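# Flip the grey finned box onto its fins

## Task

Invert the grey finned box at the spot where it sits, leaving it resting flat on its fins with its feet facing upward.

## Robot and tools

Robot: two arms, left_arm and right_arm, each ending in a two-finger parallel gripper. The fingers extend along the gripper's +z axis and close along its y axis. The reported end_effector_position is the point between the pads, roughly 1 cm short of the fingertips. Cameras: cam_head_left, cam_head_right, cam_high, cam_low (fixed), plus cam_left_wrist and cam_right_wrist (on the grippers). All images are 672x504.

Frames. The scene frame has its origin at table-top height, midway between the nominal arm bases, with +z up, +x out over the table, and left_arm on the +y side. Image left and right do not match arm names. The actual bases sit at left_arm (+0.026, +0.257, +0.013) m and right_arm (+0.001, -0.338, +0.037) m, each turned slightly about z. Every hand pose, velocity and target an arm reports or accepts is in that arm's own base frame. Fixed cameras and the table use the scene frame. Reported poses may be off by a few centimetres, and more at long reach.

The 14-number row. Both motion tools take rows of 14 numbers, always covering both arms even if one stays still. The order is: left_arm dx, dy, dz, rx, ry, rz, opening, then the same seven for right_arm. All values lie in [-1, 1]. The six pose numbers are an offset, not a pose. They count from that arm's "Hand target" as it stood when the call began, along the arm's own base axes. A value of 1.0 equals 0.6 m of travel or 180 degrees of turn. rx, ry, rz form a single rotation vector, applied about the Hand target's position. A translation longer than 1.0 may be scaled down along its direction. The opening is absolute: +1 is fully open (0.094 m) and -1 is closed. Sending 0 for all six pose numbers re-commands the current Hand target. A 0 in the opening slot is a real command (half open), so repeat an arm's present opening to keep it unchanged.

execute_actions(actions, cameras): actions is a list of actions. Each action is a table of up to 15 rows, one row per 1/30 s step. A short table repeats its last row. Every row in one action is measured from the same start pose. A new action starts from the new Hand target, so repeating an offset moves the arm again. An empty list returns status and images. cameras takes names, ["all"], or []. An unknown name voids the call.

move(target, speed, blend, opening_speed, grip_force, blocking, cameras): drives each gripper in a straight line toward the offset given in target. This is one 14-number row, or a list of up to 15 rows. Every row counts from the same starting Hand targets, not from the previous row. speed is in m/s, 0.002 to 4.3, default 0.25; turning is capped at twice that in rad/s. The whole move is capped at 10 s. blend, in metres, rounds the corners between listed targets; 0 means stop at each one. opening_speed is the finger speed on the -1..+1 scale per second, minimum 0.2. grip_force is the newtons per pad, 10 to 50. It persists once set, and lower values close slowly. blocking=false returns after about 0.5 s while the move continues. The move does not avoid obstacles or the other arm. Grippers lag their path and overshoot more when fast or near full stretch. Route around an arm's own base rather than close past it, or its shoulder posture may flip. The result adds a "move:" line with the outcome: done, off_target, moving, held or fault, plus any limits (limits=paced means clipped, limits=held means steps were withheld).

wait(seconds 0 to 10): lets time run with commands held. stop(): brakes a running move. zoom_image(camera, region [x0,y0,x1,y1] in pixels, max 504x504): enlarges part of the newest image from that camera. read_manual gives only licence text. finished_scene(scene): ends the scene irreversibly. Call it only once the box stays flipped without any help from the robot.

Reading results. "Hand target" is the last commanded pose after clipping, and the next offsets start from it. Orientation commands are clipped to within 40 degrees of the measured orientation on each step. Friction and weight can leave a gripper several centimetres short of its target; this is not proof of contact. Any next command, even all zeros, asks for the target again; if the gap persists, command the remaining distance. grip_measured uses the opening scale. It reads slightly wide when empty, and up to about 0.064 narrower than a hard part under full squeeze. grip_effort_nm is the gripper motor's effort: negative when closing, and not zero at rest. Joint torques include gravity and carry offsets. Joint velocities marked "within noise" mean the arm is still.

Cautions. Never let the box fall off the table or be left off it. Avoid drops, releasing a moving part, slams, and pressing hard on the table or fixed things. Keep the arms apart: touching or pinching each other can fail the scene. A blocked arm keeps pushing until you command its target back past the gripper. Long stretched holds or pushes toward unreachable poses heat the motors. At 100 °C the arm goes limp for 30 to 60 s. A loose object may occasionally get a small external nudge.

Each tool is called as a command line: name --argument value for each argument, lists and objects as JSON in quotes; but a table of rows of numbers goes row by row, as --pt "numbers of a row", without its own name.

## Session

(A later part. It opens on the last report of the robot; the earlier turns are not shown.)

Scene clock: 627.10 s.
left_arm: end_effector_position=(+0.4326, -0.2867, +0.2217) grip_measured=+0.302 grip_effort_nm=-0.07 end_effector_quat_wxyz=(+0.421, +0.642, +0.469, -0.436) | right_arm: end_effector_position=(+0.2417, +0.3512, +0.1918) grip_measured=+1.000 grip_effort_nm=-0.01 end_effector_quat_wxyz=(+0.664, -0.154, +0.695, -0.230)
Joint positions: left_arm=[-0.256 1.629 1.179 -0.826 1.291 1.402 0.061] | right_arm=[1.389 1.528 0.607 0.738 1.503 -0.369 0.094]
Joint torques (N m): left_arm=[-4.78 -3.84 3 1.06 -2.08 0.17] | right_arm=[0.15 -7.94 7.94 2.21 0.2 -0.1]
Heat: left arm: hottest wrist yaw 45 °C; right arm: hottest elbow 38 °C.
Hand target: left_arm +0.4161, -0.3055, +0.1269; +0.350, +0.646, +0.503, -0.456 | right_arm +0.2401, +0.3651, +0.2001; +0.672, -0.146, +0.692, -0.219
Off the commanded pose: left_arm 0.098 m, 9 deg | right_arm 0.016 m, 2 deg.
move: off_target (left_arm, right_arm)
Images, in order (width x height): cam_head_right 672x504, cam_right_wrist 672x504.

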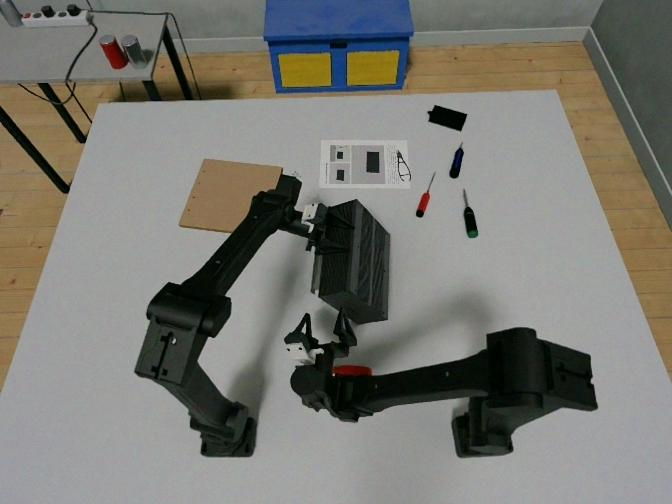

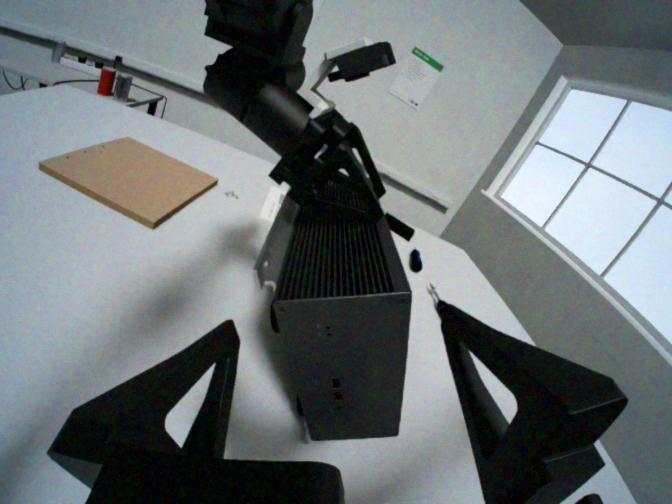

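move --target '[0,0,0,0,0,0,0.3,0.0727,0.0538,-0.0675,0.0083,-0.0009,0,1]' --speed 0.1 --cameras '["cam_right_wrist","cam_head_right"]'

zoom_image --camera "cam_right_wrist" --region '[230, 230, 470, 440]'

Scene clock: 684.50 s.
left_arm: end_effector_position=(+0.4326, -0.2867, +0.2217) grip_measured=+0.302 grip_effort_nm=-0.07 end_effector_quat_wxyz=(+0.421, +0.642, +0.469, -0.436) | right_arm: end_effector_position=(+0.2754, +0.3893, +0.1535) grip_measured=+1.000 grip_effort_nm=-0.01 end_effector_quat_wxyz=(+0.670, -0.150, +0.694, -0.214)
Joint positions: left_arm=[-0.256 1.629 1.179 -0.826 1.291 1.402 0.061] | right_arm=[1.325 1.746 0.696 0.985 1.421 -0.458 0.094]
Joint torques (N m): left_arm=[-4.78 -3.96 3.03 1.07 -2.08 0.16] | right_arm=[-1.61 -10.17 7.1 2.25 -0.16 -0.11]
Heat: left arm: hottest wrist yaw 46 °C; right arm: hottest elbow 41 °C.
Hand target: left_arm +0.4161, -0.3055, +0.1269; +0.350, +0.646, +0.503, -0.456 | right_arm +0.2837, +0.3973, +0.1597; +0.675, -0.137, +0.694, -0.210
Off the commanded pose: left_arm 0.098 m, 9 deg | right_arm 0.013 m, 2 deg.
move: off_target (left_arm, right_arm)
Images, in order (width x height): cam_head_right 672x504, cam_right_wrist 672x504.

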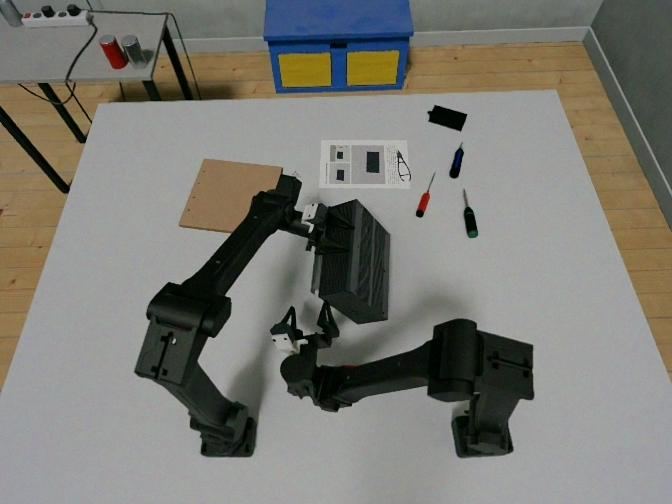

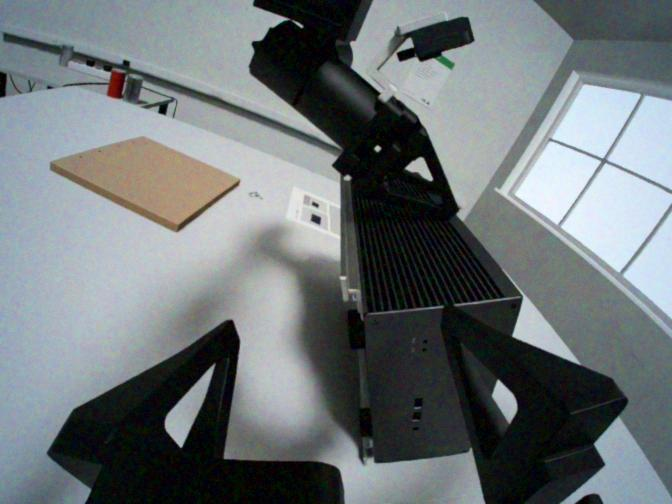

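Scaled by 2.100 from the camera's 672x504 image, which has a finer 960x720 frame.

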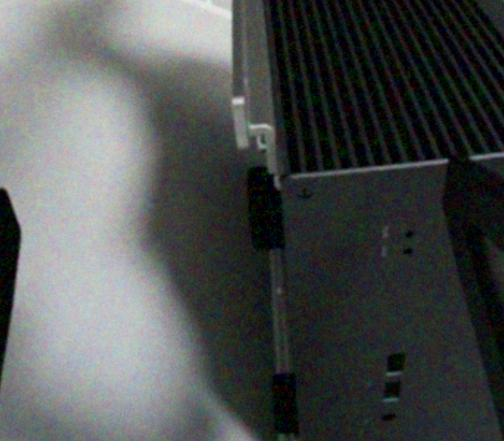

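move --target '[0,0,0,0,0,0,0.3,0.0783,-0.0115,0.0093,0,0,0,1]' --speed 0.05 --cameras '["cam_right_wrist","cam_head_right"]'

zoom_image --camera "cam_right_wrist" --region '[200, 200, 500, 420]'

Scene clock: 716.03 s.
left_arm: end_effector_position=(+0.4326, -0.2867, +0.2217) grip_measured=+0.302 grip_effort_nm=-0.07 end_effector_quat_wxyz=(+0.421, +0.642, +0.469, -0.436) | right_arm: end_effector_position=(+0.3215, +0.3832, +0.1587) grip_measured=+1.000 grip_effort_nm=-0.01 end_effector_quat_wxyz=(+0.671, -0.149, +0.695, -0.214)
Joint positions: left_arm=[-0.256 1.629 1.179 -0.826 1.291 1.402 0.061] | right_arm=[1.217 1.75 0.719 0.995 1.313 -0.485 0.094]
Joint torques (N m): left_arm=[-4.84 -3.9 2.99 1.06 -2.09 0.16] | right_arm=[-2.26 -10.11 7.38 2.25 -0.12 -0.11]
Heat: left arm: hottest wrist yaw 46 °C; right arm: hottest elbow 40 °C.
Hand target: left_arm +0.4161, -0.3055, +0.1269; +0.350, +0.646, +0.503, -0.456 | right_arm +0.3308, +0.3904, +0.1652; +0.675, -0.137, +0.694, -0.210
Off the commanded pose: left_arm 0.098 m, 9 deg | right_arm 0.013 m, 2 deg.
move: off_target (left_arm, right_arm)
Images, in order (width x height): cam_head_right 672x504, cam_right_wrist 672x504.

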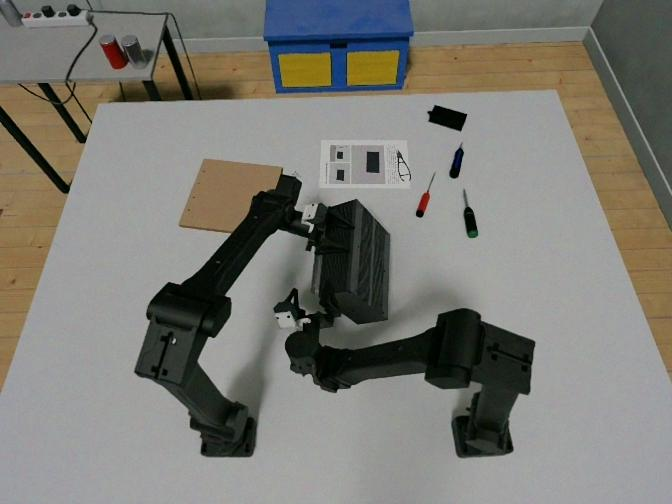

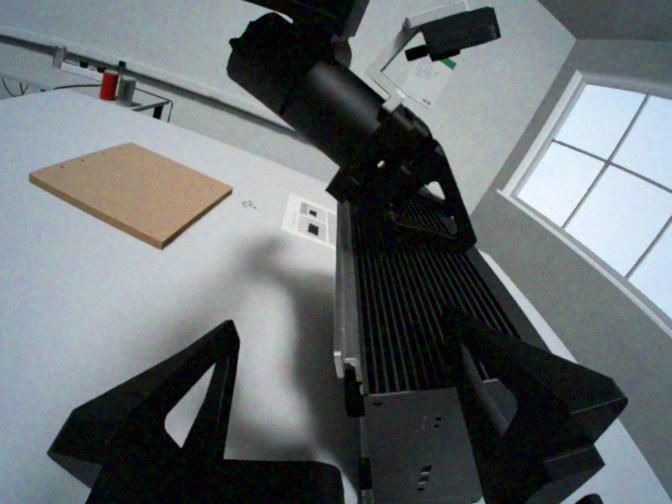

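Scaled by 1.680 from the camera's 672x504 image, which has a finer 960x720 frame.

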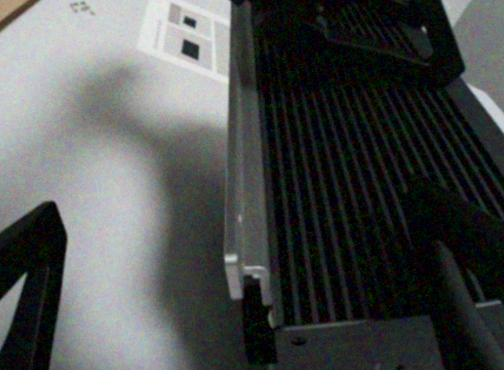

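move --target '[0,0,0,0,0,0,0.3,0,0,0,0,0,0,-0.6]' --opening_speed 0.5

move --target '[0,0,0,0,0,0,0.3,0,0,0,0,0,0,-1]' --opening_speed 0.3 --cameras '["cam_right_wrist"]'

Scene clock: 732.97 s.
left_arm: end_effector_position=(+0.4326, -0.2867, +0.2217) grip_measured=+0.302 grip_effort_nm=-0.07 end_effector_quat_wxyz=(+0.421, +0.642, +0.469, -0.436) | right_arm: end_effector_position=(+0.3215, +0.3833, +0.1587) grip_measured=-0.598 grip_effort_nm=-0.09 end_effector_quat_wxyz=(+0.671, -0.149, +0.695, -0.213)
Joint positions: left_arm=[-0.256 1.629 1.179 -0.826 1.291 1.402 0.061] | right_arm=[1.217 1.75 0.719 0.995 1.313 -0.485 0.019]
Joint torques (N m): left_arm=[-4.78 -3.96 2.99 1.1 -2.08 0.16] | right_arm=[-1.79 -10.7 7.28 2.25 -0.21 -0.12]
Heat: left arm: hottest wrist yaw 47 °C; right arm: hottest elbow 40 °C.
Hand target: left_arm +0.4161, -0.3055, +0.1269; +0.350, +0.646, +0.503, -0.456 | right_arm +0.3308, +0.3904, +0.1652; +0.675, -0.137, +0.694, -0.210
Off the commanded pose: left_arm 0.098 m, 9 deg | right_arm 0.013 m, 2 deg.
move: off_target (left_arm, right_arm)

Scene clock: 734.53 s.
left_arm: end_effector_position=(+0.4326, -0.2869, +0.2217) grip_measured=+0.302 grip_effort_nm=-0.07 end_effector_quat_wxyz=(+0.421, +0.642, +0.469, -0.436) | right_arm: end_effector_position=(+0.3215, +0.3833, +0.1588) grip_measured=-0.929 grip_effort_nm=-1.02 end_effector_quat_wxyz=(+0.669, -0.153, +0.694, -0.217)
Joint positions: left_arm=[-0.257 1.629 1.179 -0.825 1.291 1.401 0.061] | right_arm=[1.217 1.75 0.719 0.995 1.313 -0.496 0.003]
Joint torques (N m): left_arm=[-4.78 -3.9 3.02 1.03 -2.08 0.17] | right_arm=[-1.55 -10.93 7.09 2.06 -0.18 0.04]
Heat: left arm: hottest wrist yaw 47 °C; right arm: hottest elbow 40 °C.
Hand target: left_arm +0.4162, -0.3054, +0.1269; +0.350, +0.645, +0.503, -0.456 | right_arm +0.3308, +0.3904, +0.1652; +0.675, -0.137, +0.694, -0.210
Off the commanded pose: left_arm 0.098 m, 9 deg | right_arm 0.013 m, 2 deg.
move: off_target (left_arm, right_arm)
Images, in order (width x height): cam_right_wrist 672x504.

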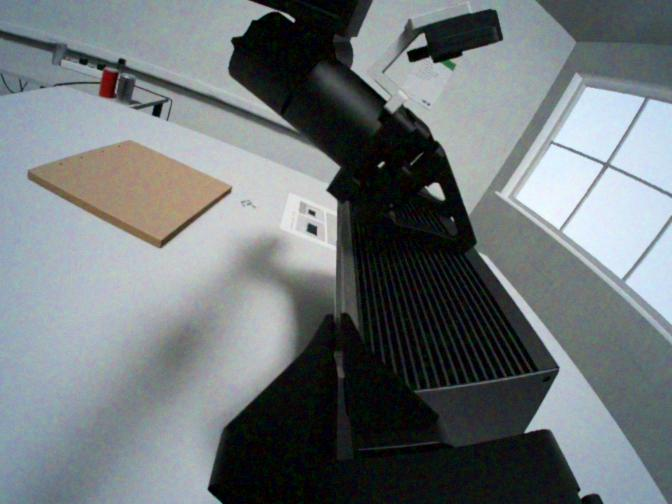

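move --target '[0,0,0,0,0,0,0.3,-0.005,-0.047,0.023,0.0442,-0.0046,0,-1]' --speed 0.03 --cameras '["cam_right_wrist","cam_head_right"]'

Scene clock: 752.80 s.
left_arm: end_effector_position=(+0.4250, -0.2966, +0.2189) grip_measured=+0.302 grip_effort_nm=-0.07 end_effector_quat_wxyz=(+0.414, +0.646, +0.464, -0.443) | right_arm: end_effector_position=(+0.3205, +0.3637, +0.1689) grip_measured=-0.930 grip_effort_nm=-1.04 end_effector_quat_wxyz=(+0.680, -0.115, +0.700, -0.185)
Joint positions: left_arm=[-0.28 1.63 1.173 -0.818 1.29 1.394 0.061] | right_arm=[1.203 1.693 0.671 0.996 1.305 -0.404 0.003]
Joint torques (N m): left_arm=[-2.84 -3.9 3.4 1.14 -2 0.16] | right_arm=[-2.02 -12.16 5.59 2.1 -0.54 0.35]
Heat: left arm: hottest wrist yaw 47 °C; right arm: hottest elbow 40 °C.
Hand target: left_arm +0.4161, -0.3055, +0.1271; +0.350, +0.646, +0.503, -0.456 | right_arm +0.3278, +0.3622, +0.1789; +0.688, -0.089, +0.702, -0.162
Off the commanded pose: left_arm 0.093 m, 9 deg | right_arm 0.013 m, 4 deg.
move: off_target (left_arm, right_arm)
Images, in order (width x height): cam_head_right 672x504, cam_right_wrist 672x504.

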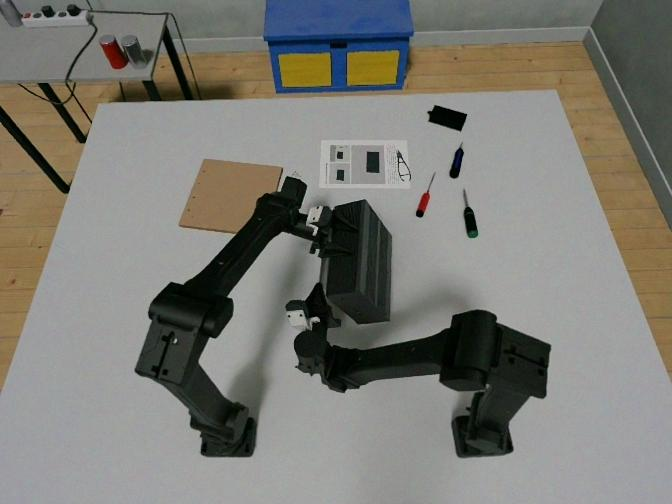

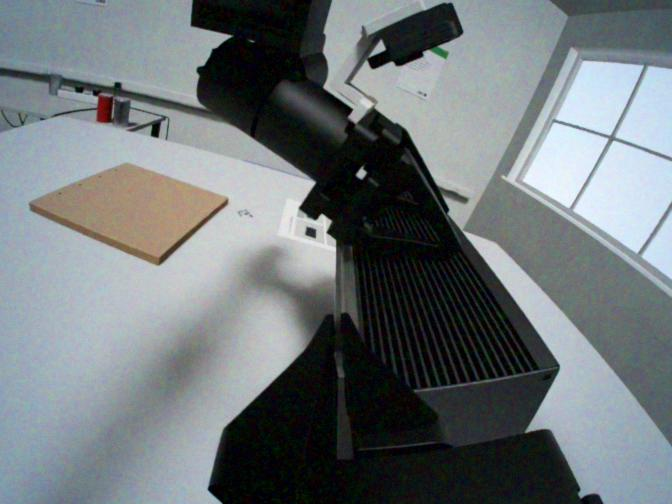

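move --pt "0 0.02 0.16 0 0 0 0.3 0 0 0 0 0 0 -1" --pt "-0.01 0.0833 0.24 0 0 0 0.3 0 0 0 0 0 0 -1" --pt "-0.03 0.3 0.32 0 0 0 0.3 0 0 0 0 0 0 -1" --speed 0.08 --blend 0.01 --cameras '["cam_right_wrist","cam_head_right"]'

Scene clock: 767.03 s.
left_arm: end_effector_position=(+0.4014, -0.1291, +0.3162) grip_measured=+0.302 grip_effort_nm=-0.07 end_effector_quat_wxyz=(+0.397, +0.621, +0.558, -0.381) | right_arm: end_effector_position=(+0.3201, +0.3607, +0.1705) grip_measured=-0.930 grip_effort_nm=-1.04 end_effector_quat_wxyz=(+0.681, -0.111, +0.701, -0.182)
Joint positions: left_arm=[0.076 1.463 1.311 -1.669 1.151 1.916 0.061] | right_arm=[1.202 1.685 0.665 0.996 1.306 -0.396 0.003]
Joint torques (N m): left_arm=[-0.15 -10.87 8.23 -0.25 0.58 -0.12] | right_arm=[-2.32 -11.69 5.9 1.92 -0.61 0.35]
Heat: left arm: hottest wrist yaw 45 °C; right arm: hottest elbow 38 °C.
Hand target: left_arm +0.3982, -0.1256, +0.3191; +0.350, +0.646, +0.503, -0.456 | right_arm +0.3277, +0.3622, +0.1790; +0.688, -0.089, +0.702, -0.162
Off the commanded pose: left_arm 0.006 m, 12 deg | right_arm 0.011 m, 4 deg.
joint sent to its limit (left arm) — joint 4 (wrist pitch), lower limit. The joint targets are off in orientation, not in position.
move: off_target (left_arm, right_arm)
Images, in order (width x height): cam_head_right 672x504, cam_right_wrist 672x504.

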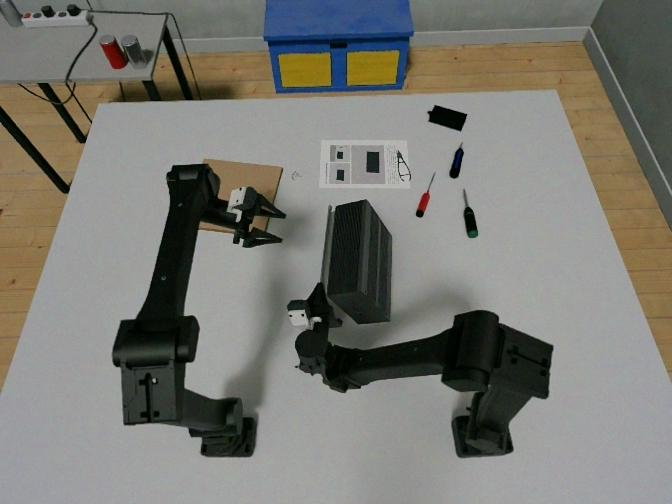

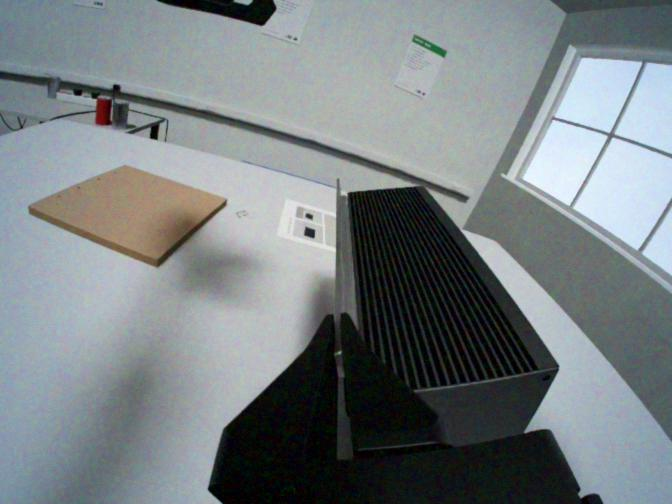

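move --pt "0 0 0 0 0 0 0.3 -0.0039 -0.0373 0.0129 0.0331 -0.0035 0 -1" --pt "0 0 0 0 0 0 0.3 -0.0079 -0.0757 0.0218 0.0663 -0.0070 0 -1" --speed 0.03 --blend 0.01

Scene clock: 782.37 s.
left_arm: end_effector_position=(+0.4014, -0.1291, +0.3162) grip_measured=+0.302 grip_effort_nm=-0.07 end_effector_quat_wxyz=(+0.396, +0.621, +0.558, -0.381) | right_arm: end_effector_position=(+0.3169, +0.3102, +0.1885) grip_measured=-0.930 grip_effort_nm=-1.04 end_effector_quat_wxyz=(+0.699, -0.010, +0.707, -0.101)
Joint positions: left_arm=[0.076 1.463 1.311 -1.669 1.151 1.916 0.061] | right_arm=[1.163 1.551 0.551 0.996 1.292 -0.154 0.003]
Joint torques (N m): left_arm=[-0.21 -11.05 8.18 -0.28 0.57 -0.13] | right_arm=[-1.61 -8.76 6.02 1.36 -1.5 -0.01]
Heat: left arm: hottest wrist yaw 41 °C; right arm: hottest elbow 38 °C.
Hand target: left_arm +0.3982, -0.1255, +0.3191; +0.350, +0.646, +0.503, -0.456 | right_arm +0.3229, +0.3168, +0.1921; +0.701, -0.015, +0.707, -0.089
Off the commanded pose: left_arm 0.006 m, 12 deg | right_arm 0.010 m, 1 deg.
joint sent to its limit (left arm) — joint 4 (wrist pitch), lower limit. The joint targets are off in orientation, not in position.
move: off_target (left_arm)

move --pt "0 0 0 0 0 0 0.3 -0.0041 -0.039 0.0048 0.0331 -0.0035 0 -1" --pt "0 0 0 0 0 0 0.3 -0.0082 -0.0785 0.0055 0.0663 -0.0070 0 -1" --speed 0.03 --blend 0.01

Scene clock: 794.60 s.
left_arm: end_effector_position=(+0.4014, -0.1291, +0.3162) grip_measured=+0.302 grip_effort_nm=-0.07 end_effector_quat_wxyz=(+0.396, +0.621, +0.558, -0.381) | right_arm: end_effector_position=(+0.3158, +0.2570, +0.1868) grip_measured=-0.916 grip_effort_nm=-1.04 end_effector_quat_wxyz=(+0.704, +0.086, +0.704, -0.020)
Joint positions: left_arm=[0.076 1.463 1.311 -1.669 1.151 1.916 0.061] | right_arm=[1.102 1.447 0.429 0.997 1.251 0.114 0.004]
Joint torques (N m): left_arm=[-0.26 -10.93 8.18 -0.25 0.59 -0.12] | right_arm=[-0.62 -7.94 6.27 1.35 -1.62 -0.56]
Heat: left arm: hottest wrist yaw 39 °C; right arm: hottest elbow 38 °C.
Hand target: left_arm +0.3982, -0.1255, +0.3191; +0.350, +0.646, +0.503, -0.456 | right_arm +0.3180, +0.2698, +0.1953; +0.707, +0.059, +0.705, -0.015
Off the commanded pose: left_arm 0.006 m, 12 deg | right_arm 0.016 m, 3 deg.
joint sent to its limit (left arm) — joint 4 (wrist pitch), lower limit. The joint targets are off in orientation, not in position.
move: off_target (left_arm, right_arm)

move --pt "0 0 0 0 0 0 0.3 -0.0041 -0.0393 -0.0034 0.0331 -0.0035 0 -1" --pt "0 0 0 0 0 0 0.3 -0.0082 -0.0779 -0.011 0.0663 -0.0070 0 -1" --speed 0.03 --blend 0.01 --cameras '["cam_right_wrist","cam_head_right","cam_low"]'

Scene clock: 806.50 s.
left_arm: end_effector_position=(+0.4014, -0.1291, +0.3162) grip_measured=+0.302 grip_effort_nm=-0.07 end_effector_quat_wxyz=(+0.396, +0.621, +0.558, -0.381) | right_arm: end_effector_position=(+0.3097, +0.2326, +0.1880) grip_measured=-0.931 grip_effort_nm=-1.04 end_effector_quat_wxyz=(+0.703, +0.117, +0.699, +0.057)
Joint positions: left_arm=[0.076 1.463 1.311 -1.669 1.151 1.916 0.061] | right_arm=[1.068 1.358 0.338 1.009 1.153 0.256 0.003]
Joint torques (N m): left_arm=[-0.09 -10.81 8.21 -0.23 0.59 -0.13] | right_arm=[-2.67 -5.89 4.34 2.36 -0.01 0.09]
Heat: left arm: hottest elbow 37 °C; right arm: hottest elbow 37 °C.
Hand target: left_arm +0.3982, -0.1255, +0.3191; +0.350, +0.646, +0.503, -0.456 | right_arm +0.3131, +0.2230, +0.1888; +0.704, +0.132, +0.695, +0.059
Off the commanded pose: left_arm 0.006 m, 12 deg | right_arm 0.010 m, 2 deg.
joint sent to its limit (left arm) — joint 4 (wrist pitch), lower limit. The joint targets are off in orientation, not in position.
move: off_target (left_arm)
Images, in order (width x height): cam_head_right 672x504, cam_low 672x504, cam_right_wrist 672x504.

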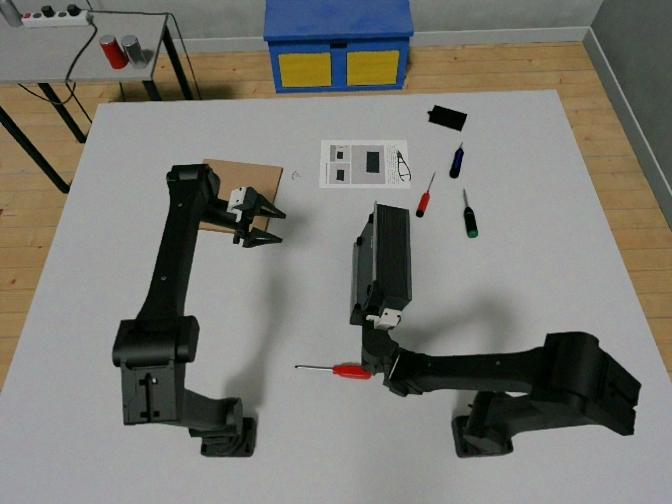

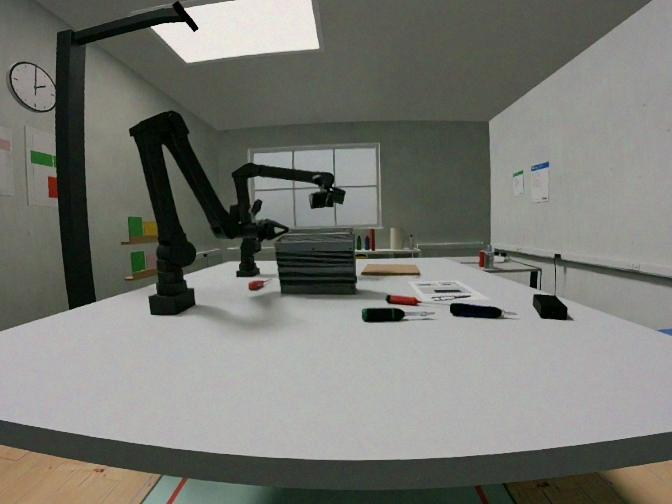

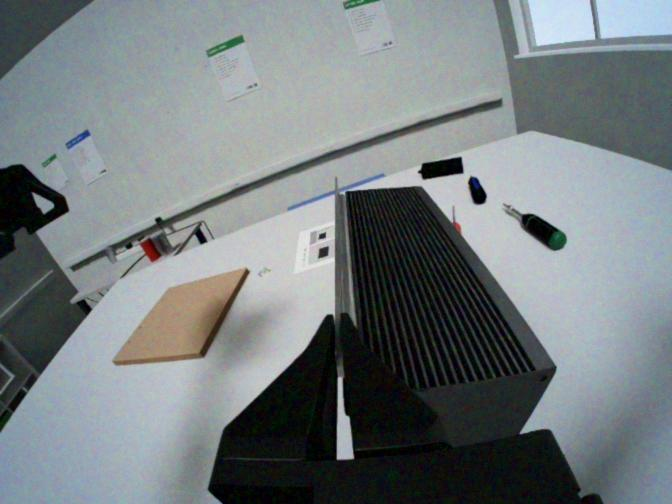

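move --pt "0 0 0 0 0 0 0.3 -0.0055 -0.0522 0.0068 0.0442 -0.0046 0 -1" --pt "0 0 0 0 0 0 0.3 -0.011 -0.1048 0.0062 0.0884 -0.0093 0 -1" --speed 0.035 --blend 0.01

Scene clock: 841.27 s.
left_arm: end_effector_position=(+0.4014, -0.1291, +0.3162) grip_measured=+0.302 grip_effort_nm=-0.07 end_effector_quat_wxyz=(+0.396, +0.621, +0.558, -0.381) | right_arm: end_effector_position=(+0.3024, +0.1621, +0.1907) grip_measured=-0.931 grip_effort_nm=-1.04 end_effector_quat_wxyz=(+0.689, +0.223, +0.671, +0.157)
Joint positions: left_arm=[0.076 1.463 1.311 -1.669 1.151 1.916 0.061] | right_arm=[0.947 1.144 0.185 0.959 1.043 0.544 0.003]
Joint torques (N m): left_arm=[-0.15 -10.93 8.18 -0.24 0.57 -0.12] | right_arm=[-1.61 -2.37 6.06 1.61 -0.34 -0.04]
Heat: left arm: hottest elbow 39 °C; right arm: hottest elbow 36 °C.
Hand target: left_arm +0.3982, -0.1255, +0.3191; +0.350, +0.646, +0.503, -0.456 | right_arm +0.3065, +0.1601, +0.1924; +0.689, +0.228, +0.670, +0.156
Off the commanded pose: left_arm 0.006 m, 12 deg | right_arm 0.005 m, 1 deg.
joint sent to its limit (left arm) — joint 4 (wrist pitch), lower limit. The joint targets are off in orientation, not in position.
move: off_target (left_arm)

move --pt "0 0 0 0 0 0 0.3 -0.0055 -0.052 -0.0078 0.0442 -0.0046 0 -1" --pt "0 0 0 0 0 0 0.3 -0.0108 -0.1025 -0.023 0.0884 -0.0093 0 -1" --speed 0.035 --blend 0.01

Scene clock: 854.70 s.
left_arm: end_effector_position=(+0.4014, -0.1291, +0.3162) grip_measured=+0.302 grip_effort_nm=-0.07 end_effector_quat_wxyz=(+0.396, +0.621, +0.558, -0.381) | right_arm: end_effector_position=(+0.2937, +0.0928, +0.1685) grip_measured=-0.931 grip_effort_nm=-1.04 end_effector_quat_wxyz=(+0.656, +0.329, +0.632, +0.249)
Joint positions: left_arm=[0.076 1.463 1.311 -1.669 1.151 1.916 0.061] | right_arm=[0.755 0.983 0.036 0.923 0.872 0.861 0.003]
Joint torques (N m): left_arm=[-0.26 -10.93 8.2 -0.24 0.58 -0.13] | right_arm=[-1.49 -1.2 7.31 1.54 -0.78 -0.42]
Heat: left arm: hottest elbow 39 °C; right arm: hottest elbow 37 °C.
Hand target: left_arm +0.3982, -0.1255, +0.3191; +0.350, +0.646, +0.503, -0.456 | right_arm +0.3000, +0.0985, +0.1786; +0.661, +0.319, +0.632, +0.250
Off the commanded pose: left_arm 0.006 m, 12 deg | right_arm 0.013 m, 1 deg.
joint sent to its limit (left arm) — joint 4 (wrist pitch), lower limit. The joint targets are off in orientation, not in position.
move: off_target (left_arm, right_arm)

move --pt "0 0 0 0 0 0 0.3 0.0053 0.0504 0.0152 -0.0442 0.0046 0 -1" --pt "0 0 0 0 0 0 0.3 0.0108 0.1025 0.023 -0.0884 0.0093 0 -1" --speed 0.035 --blend 0.01

Scene clock: 928.53 s.
left_arm: end_effector_position=(+0.4014, -0.1291, +0.3162) grip_measured=+0.302 grip_effort_nm=-0.07 end_effector_quat_wxyz=(+0.396, +0.621, +0.558, -0.381) | right_arm: end_effector_position=(+0.2994, +0.1427, +0.1851) grip_measured=-0.923 grip_effort_nm=-1.04 end_effector_quat_wxyz=(+0.684, +0.256, +0.662, +0.165)
Joint positions: left_arm=[0.076 1.463 1.311 -1.669 1.151 1.916 0.061] | right_arm=[0.919 1.108 0.154 0.937 1.051 0.621 0.004]
Joint torques (N m): left_arm=[-0.26 -10.81 8.23 -0.24 0.59 -0.13] | right_arm=[0.44 0.26 8.2 1.72 -0.55 -0.72]
Heat: left arm: hottest elbow 40 °C; right arm: hottest elbow 38 °C.
Hand target: left_arm +0.3982, -0.1255, +0.3191; +0.350, +0.646, +0.503, -0.456 | right_arm +0.3065, +0.1600, +0.1924; +0.689, +0.228, +0.670, +0.156
Off the commanded pose: left_arm 0.006 m, 12 deg | right_arm 0.020 m, 4 deg.
joint sent to its limit (left arm) — joint 4 (wrist pitch), lower limit. The joint targets are off in orientation, not in position.
move: off_target (left_arm, right_arm)

move --pt "0 0 0 0 0 0 0.3 0.0055 0.0525 0.0007 -0.0442 0.0046 0 -1" --pt "0 0 0 0 0 0 0.3 0.0123 0.122 -0.007 -0.0995 0.0105 0 -1" --speed 0.035 --blend 0.01 --cameras '["cam_right_wrist","cam_head_right","cam_left_wrist"]'

Scene clock: 943.87 s.
left_arm: end_effector_position=(+0.4014, -0.1291, +0.3162) grip_measured=+0.302 grip_effort_nm=-0.07 end_effector_quat_wxyz=(+0.396, +0.621, +0.558, -0.381) | right_arm: end_effector_position=(+0.3127, +0.2280, +0.1894) grip_measured=-0.931 grip_effort_nm=-1.04 end_effector_quat_wxyz=(+0.704, +0.133, +0.695, +0.059)
Joint positions: left_arm=[0.076 1.463 1.311 -1.669 1.151 1.916 0.061] | right_arm=[1.057 1.357 0.341 1.011 1.162 0.277 0.003]
Joint torques (N m): left_arm=[-0.03 -10.87 8.16 -0.25 0.57 -0.12] | right_arm=[-0.26 -4.48 5.91 1.87 0.16 -0.42]
Heat: left arm: hottest elbow 40 °C; right arm: hottest elbow 39 °C.
Hand target: left_arm +0.3982, -0.1255, +0.3191; +0.350, +0.646, +0.503, -0.456 | right_arm +0.3138, +0.2333, +0.1883; +0.705, +0.120, +0.697, +0.046
Off the commanded pose: left_arm 0.006 m, 12 deg | right_arm 0.005 m, 2 deg.
joint sent to its limit (left arm) — joint 4 (wrist pitch), lower limit. The joint targets are off in orientation, not in position.
move: off_target (left_arm)
Images, in order (width x height): cam_head_right 672x504, cam_left_wrist 672x504, cam_right_wrist 672x504.

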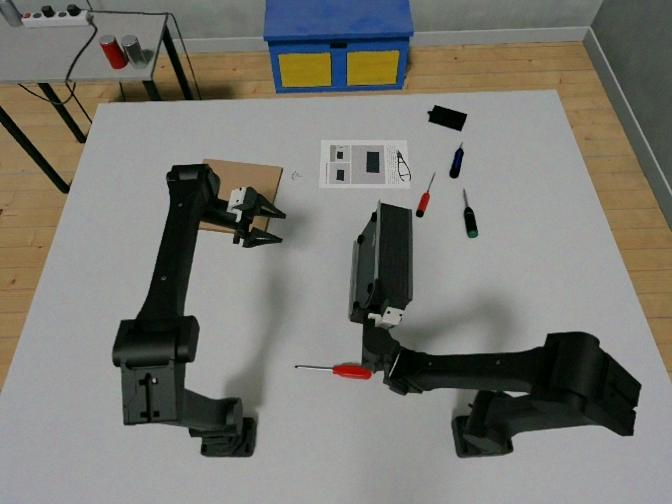

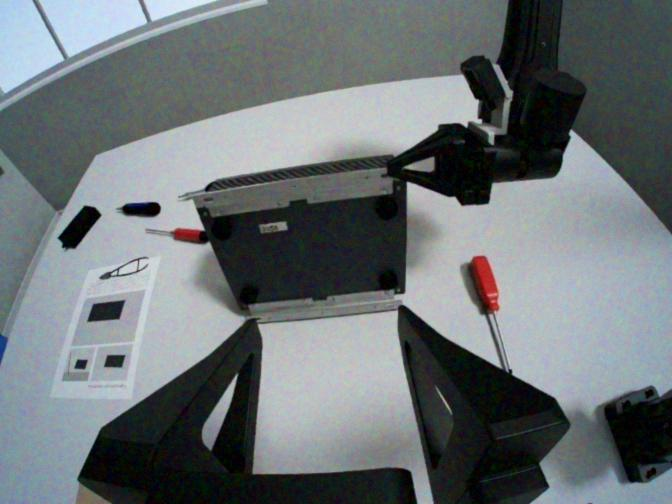

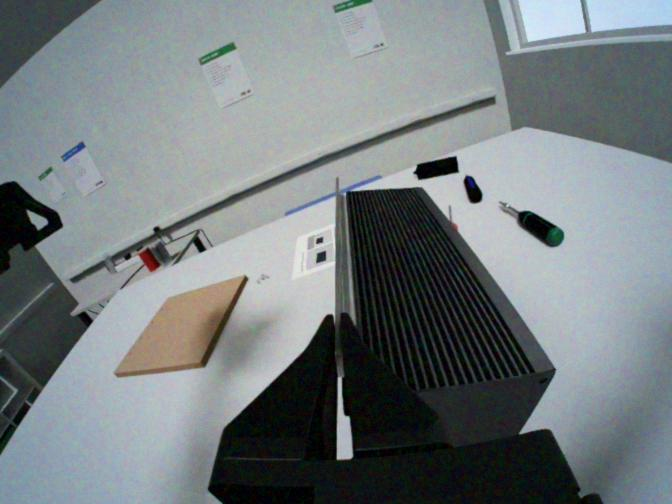

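zoom_image --camera "cam_left_wrist" --region '[170, 140, 430, 340]'

Scaled by 1.938 from the camera's 672x504 image, which has a finer 960x720 frame.

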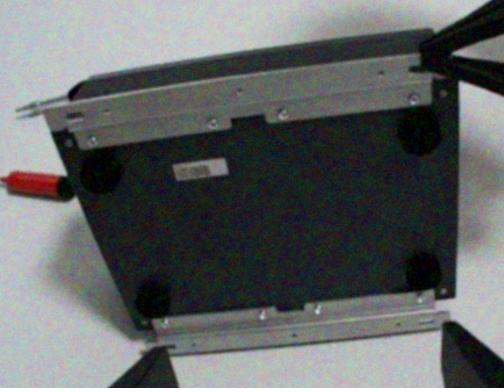

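move --target '[0,0,0,0,0,0,0.3,0.0027,0.0257,-0.0063,-0.0221,0.0023,0,-1]' --speed 0.03 --cameras '["cam_left_wrist"]'

zoom_image --camera "cam_left_wrist" --region '[170, 140, 430, 340]'

Scene clock: 1011.17 s.
left_arm: end_effector_position=(+0.4014, -0.1291, +0.3162) grip_measured=+0.302 grip_effort_nm=-0.07 end_effector_quat_wxyz=(+0.396, +0.621, +0.558, -0.381) | right_arm: end_effector_position=(+0.3146, +0.2451, +0.1860) grip_measured=-0.931 grip_effort_nm=-1.04 end_effector_quat_wxyz=(+0.706, +0.104, +0.700, +0.032)
Joint positions: left_arm=[0.076 1.463 1.311 -1.669 1.151 1.916 0.061] | right_arm=[1.078 1.412 0.378 1.029 1.18 0.198 0.003]
Joint torques (N m): left_arm=[-0.21 -10.87 8.17 -0.25 0.57 -0.13] | right_arm=[-0.56 -4.48 5.68 2.18 0.31 -0.31]
Heat: left arm: hottest elbow 40 °C; right arm: hottest elbow 37 °C.
Hand target: left_arm +0.3982, -0.1255, +0.3191; +0.350, +0.646, +0.503, -0.456 | right_arm +0.3155, +0.2487, +0.1845; +0.707, +0.096, +0.701, +0.022
Off the commanded pose: left_arm 0.006 m, 12 deg | right_arm 0.004 m, 2 deg.
joint sent to its limit (left arm) — joint 4 (wrist pitch), lower limit. The joint targets are off in orientation, not in position.
move: off_target (left_arm)
Images, in order (width x height): cam_left_wrist 672x504.

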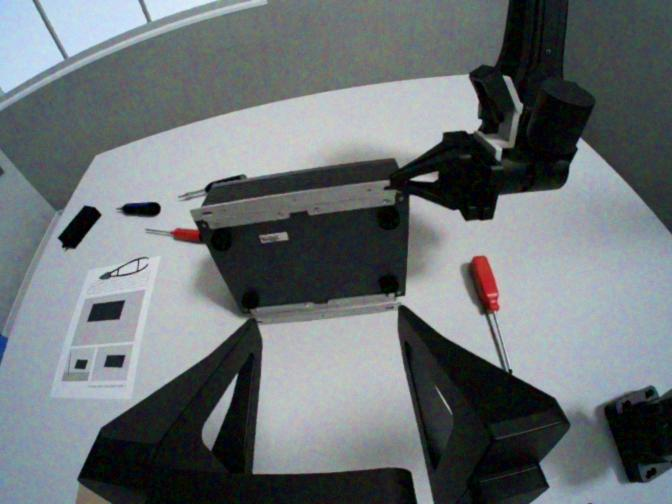

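Scaled by 1.938 from the camera's 672x504 image, which has a finer 960x720 frame.

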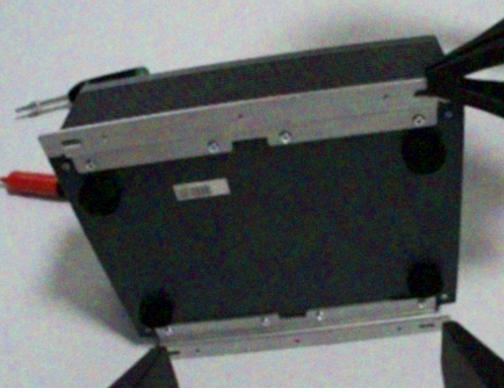

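move --target '[0,0,0,0,0,0,0.3,0,0,0,0,0,0,-0.4]' --opening_speed 0.3 --cameras '["cam_left_wrist","cam_right_wrist"]'

Scene clock: 1024.90 s.
left_arm: end_effector_position=(+0.4014, -0.1291, +0.3162) grip_measured=+0.302 grip_effort_nm=-0.07 end_effector_quat_wxyz=(+0.396, +0.621, +0.558, -0.381) | right_arm: end_effector_position=(+0.3147, +0.2445, +0.1831) grip_measured=-0.402 grip_effort_nm=0.07 end_effector_quat_wxyz=(+0.705, +0.096, +0.702, +0.021)
Joint positions: left_arm=[0.076 1.463 1.311 -1.669 1.151 1.916 0.061] | right_arm=[1.078 1.42 0.378 1.029 1.185 0.178 0.028]
Joint torques (N m): left_arm=[-0.15 -10.81 8.18 -0.24 0.58 -0.13] | right_arm=[-0.67 -5.95 5.55 2.17 0.1 -0.16]
Heat: left arm: hottest elbow 40 °C; right arm: hottest elbow 37 °C.
Hand target: left_arm +0.3982, -0.1255, +0.3191; +0.350, +0.646, +0.503, -0.456 | right_arm +0.3155, +0.2487, +0.1844; +0.707, +0.096, +0.701, +0.021
Off the commanded pose: left_arm 0.006 m, 12 deg | right_arm 0.004 m, 0 deg.
joint sent to its limit (left arm) — joint 4 (wrist pitch), lower limit. The joint targets are off in orientation, not in position.
move: off_target (left_arm)
Images, in order (width x height): cam_left_wrist 672x504, cam_right_wrist 672x504.

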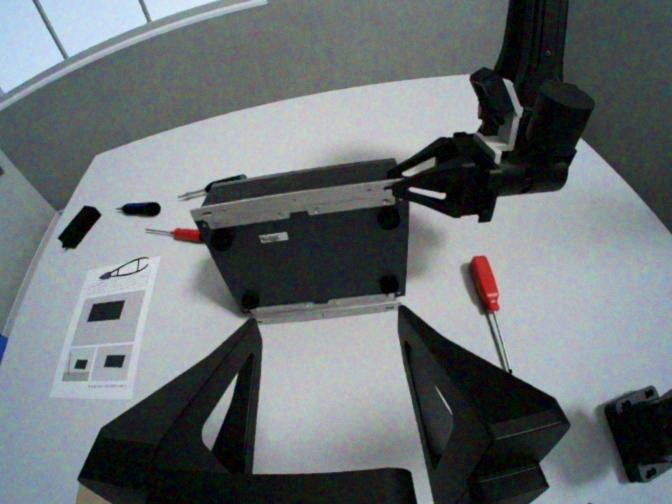

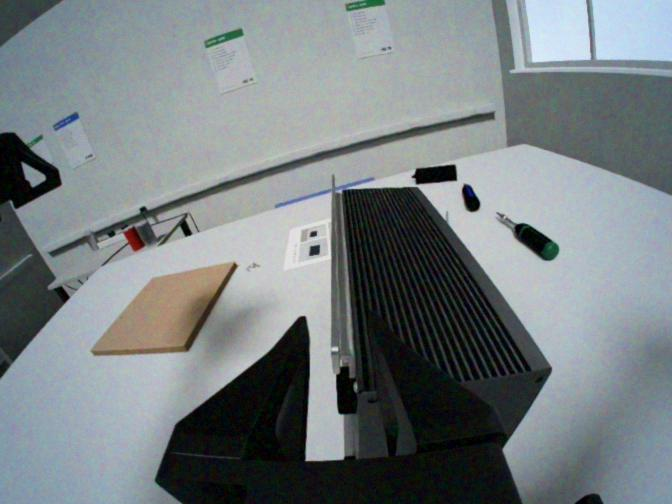

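move --target '[0,0,0,0,0,0,0.3,-0.1,0.0105,0,0,0,0,-0.4]' --speed 0.06

move --pt "0 0.2 0 0 0 0 0.3 0.0 -0.01 0.17 0 0 0 1" --pt "0 0.2 0 0 0 0 0.3 0.124 -0.15 0.19 -0.0382 0.0007 0.251 1" --pt "0 0.2 0 0 0 0 0.3 0.21 -0.31 0.126 -0.0764 0.0015 0.502 1" --speed 0.2 --blend 0.03 --cameras '["cam_right_wrist","cam_head_right","cam_left_wrist"]'

Scene clock: 1051.80 s.
left_arm: end_effector_position=(+0.4014, -0.1291, +0.3162) grip_measured=+0.302 grip_effort_nm=-0.07 end_effector_quat_wxyz=(+0.396, +0.621, +0.558, -0.381) | right_arm: end_effector_position=(+0.2597, +0.2524, +0.1809) grip_measured=-0.401 grip_effort_nm=0.07 end_effector_quat_wxyz=(+0.705, +0.096, +0.702, +0.013)
Joint positions: left_arm=[0.076 1.463 1.311 -1.669 1.151 1.916 0.061] | right_arm=[1.264 1.396 0.344 1.029 1.381 0.178 0.028]
Joint torques (N m): left_arm=[-0.21 -10.87 8.18 -0.23 0.57 -0.12] | right_arm=[-0.09 -7 4.41 1.85 0.11 -0.15]
Heat: left arm: hottest elbow 40 °C; right arm: hottest elbow 37 °C.
Hand target: left_arm +0.3982, -0.1255, +0.3191; +0.350, +0.646, +0.503, -0.456 | right_arm +0.2555, +0.2550, +0.1845; +0.707, +0.096, +0.701, +0.021
Off the commanded pose: left_arm 0.006 m, 12 deg | right_arm 0.006 m, 1 deg.
joint sent to its limit (left arm) — joint 4 (wrist pitch), lower limit. The joint targets are off in orientation, not in position.
move: off_target (left_arm)

Scene clock: 1057.27 s.
left_arm: end_effector_position=(+0.4011, -0.0079, +0.3121) grip_measured=+0.302 grip_effort_nm=-0.07 end_effector_quat_wxyz=(+0.427, +0.590, +0.627, -0.275) | right_arm: end_effector_position=(+0.3677, +0.0783, +0.2454) grip_measured=+0.999 grip_effort_nm=0.07 end_effector_quat_wxyz=(+0.553, -0.417, +0.570, +0.442)
Joint positions: left_arm=[0.368 1.408 1.285 -1.669 1.053 2.007 0.061] | right_arm=[-0.27 1.245 0.598 0.143 -1.578 -0.462 0.094]
Joint torques (N m): left_arm=[-0.21 -10.29 8.96 -0.25 0.56 -0.08] | right_arm=[-2.55 -5.25 10.19 2.11 -0.55 -0.05]
Heat: left arm: hottest elbow 41 °C; right arm: hottest elbow 38 °C.
Hand target: left_arm +0.3981, -0.0055, +0.3191; +0.350, +0.646, +0.503, -0.456 | right_arm +0.3815, +0.0690, +0.2601; +0.487, -0.505, +0.561, +0.439
Off the commanded pose: left_arm 0.008 m, 27 deg | right_arm 0.022 m, 13 deg.
joint sent to its limit (left arm) — joint 4 (wrist pitch), lower limit. The joint targets are off in orientation, not in position.
joint sent to its limit (right arm) — joint 5 (wrist yaw), lower limit. The joint targets are off in orientation, not in position.
move: off_target (left_arm, right_arm)
Images, in order (width x height): cam_head_right 672x504, cam_left_wrist 672x504, cam_right_wrist 672x504.

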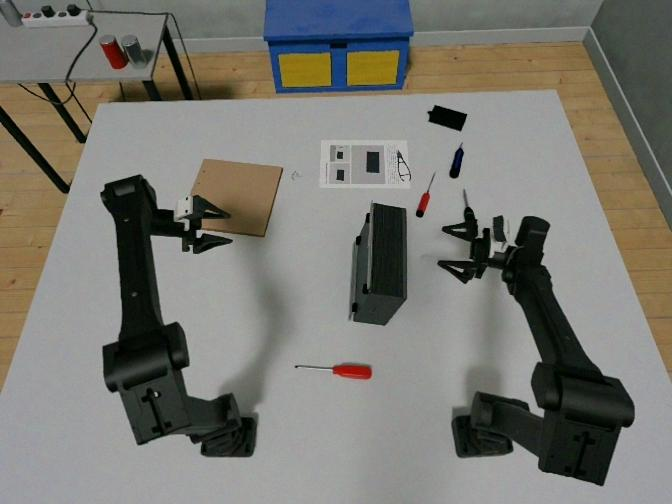

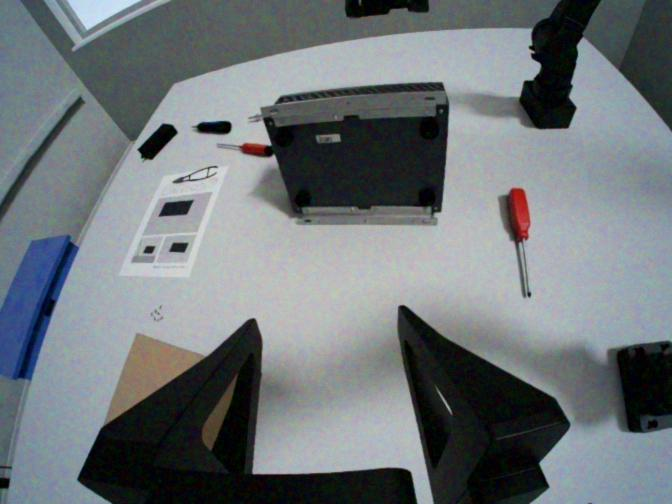

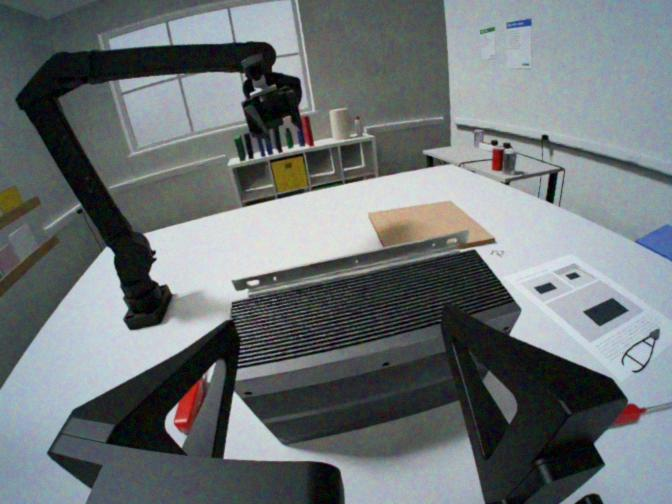

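execute_actions --actions '[]' --cameras '["cam_head_left","cam_head_right","cam_high","cam_low","cam_right_wrist","cam_left_wrist"]'

Scene clock: 1099.47 s.
left_arm: end_effector_position=(+0.4011, -0.0079, +0.3121) grip_measured=+0.302 grip_effort_nm=-0.07 end_effector_quat_wxyz=(+0.427, +0.590, +0.627, -0.275) | right_arm: end_effector_position=(+0.3677, +0.0783, +0.2454) grip_measured=+0.999 grip_effort_nm=0.07 end_effector_quat_wxyz=(+0.553, -0.417, +0.569, +0.442)
Joint positions: left_arm=[0.368 1.408 1.285 -1.669 1.053 2.007 0.061] | right_arm=[-0.27 1.245 0.598 0.143 -1.578 -0.462 0.094]
Joint velocities: within noise
Joint torques (N m): left_arm=[-0.15 -10.29 8.95 -0.24 0.56 -0.09] | right_arm=[-2.49 -5.25 10.33 2.09 -0.53 -0.09]
Heat: left arm: hottest elbow 43 °C; right arm: hottest elbow 40 °C.
Hand target: left_arm +0.3981, -0.0055, +0.3191; +0.350, +0.646, +0.503, -0.456 | right_arm +0.3815, +0.0690, +0.2601; +0.487, -0.505, +0.561, +0.439
Tool commands: left_gripper/opening=+0.3 right_gripper/opening=+1.0
Off the commanded pose: left_arm 0.008 m, 27 deg | right_arm 0.022 m, 13 deg.

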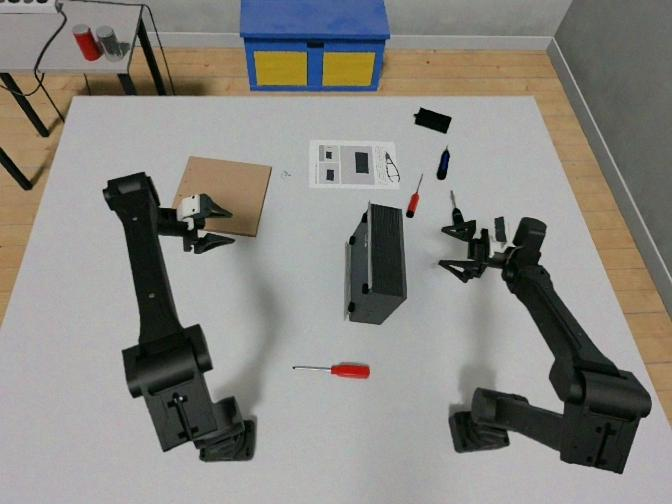

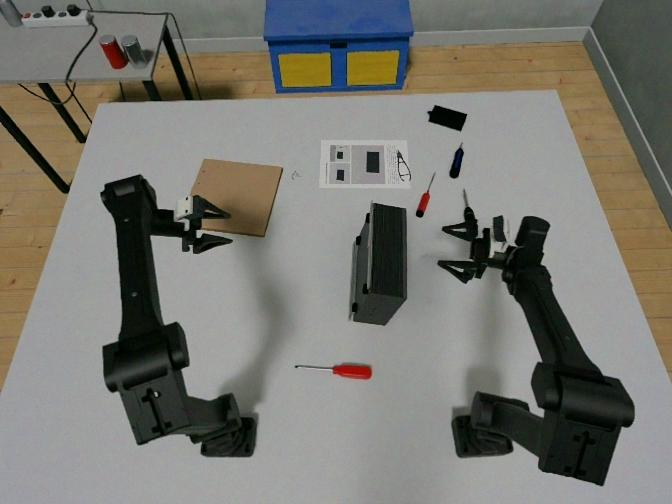

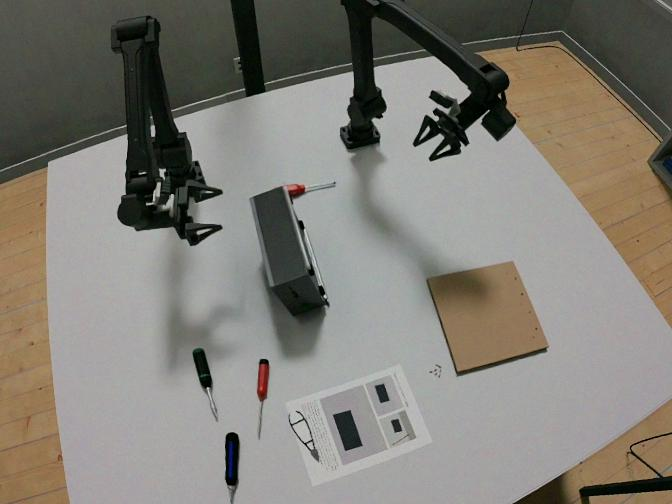

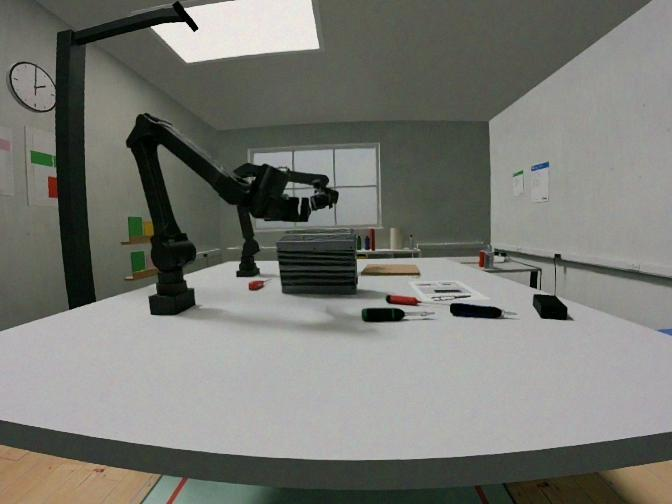

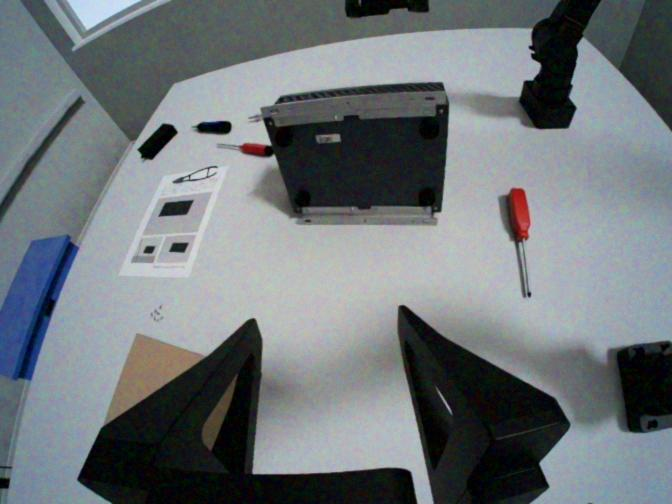

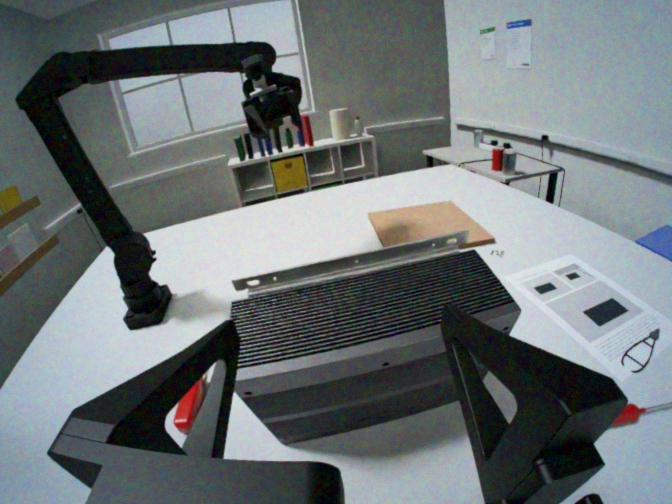

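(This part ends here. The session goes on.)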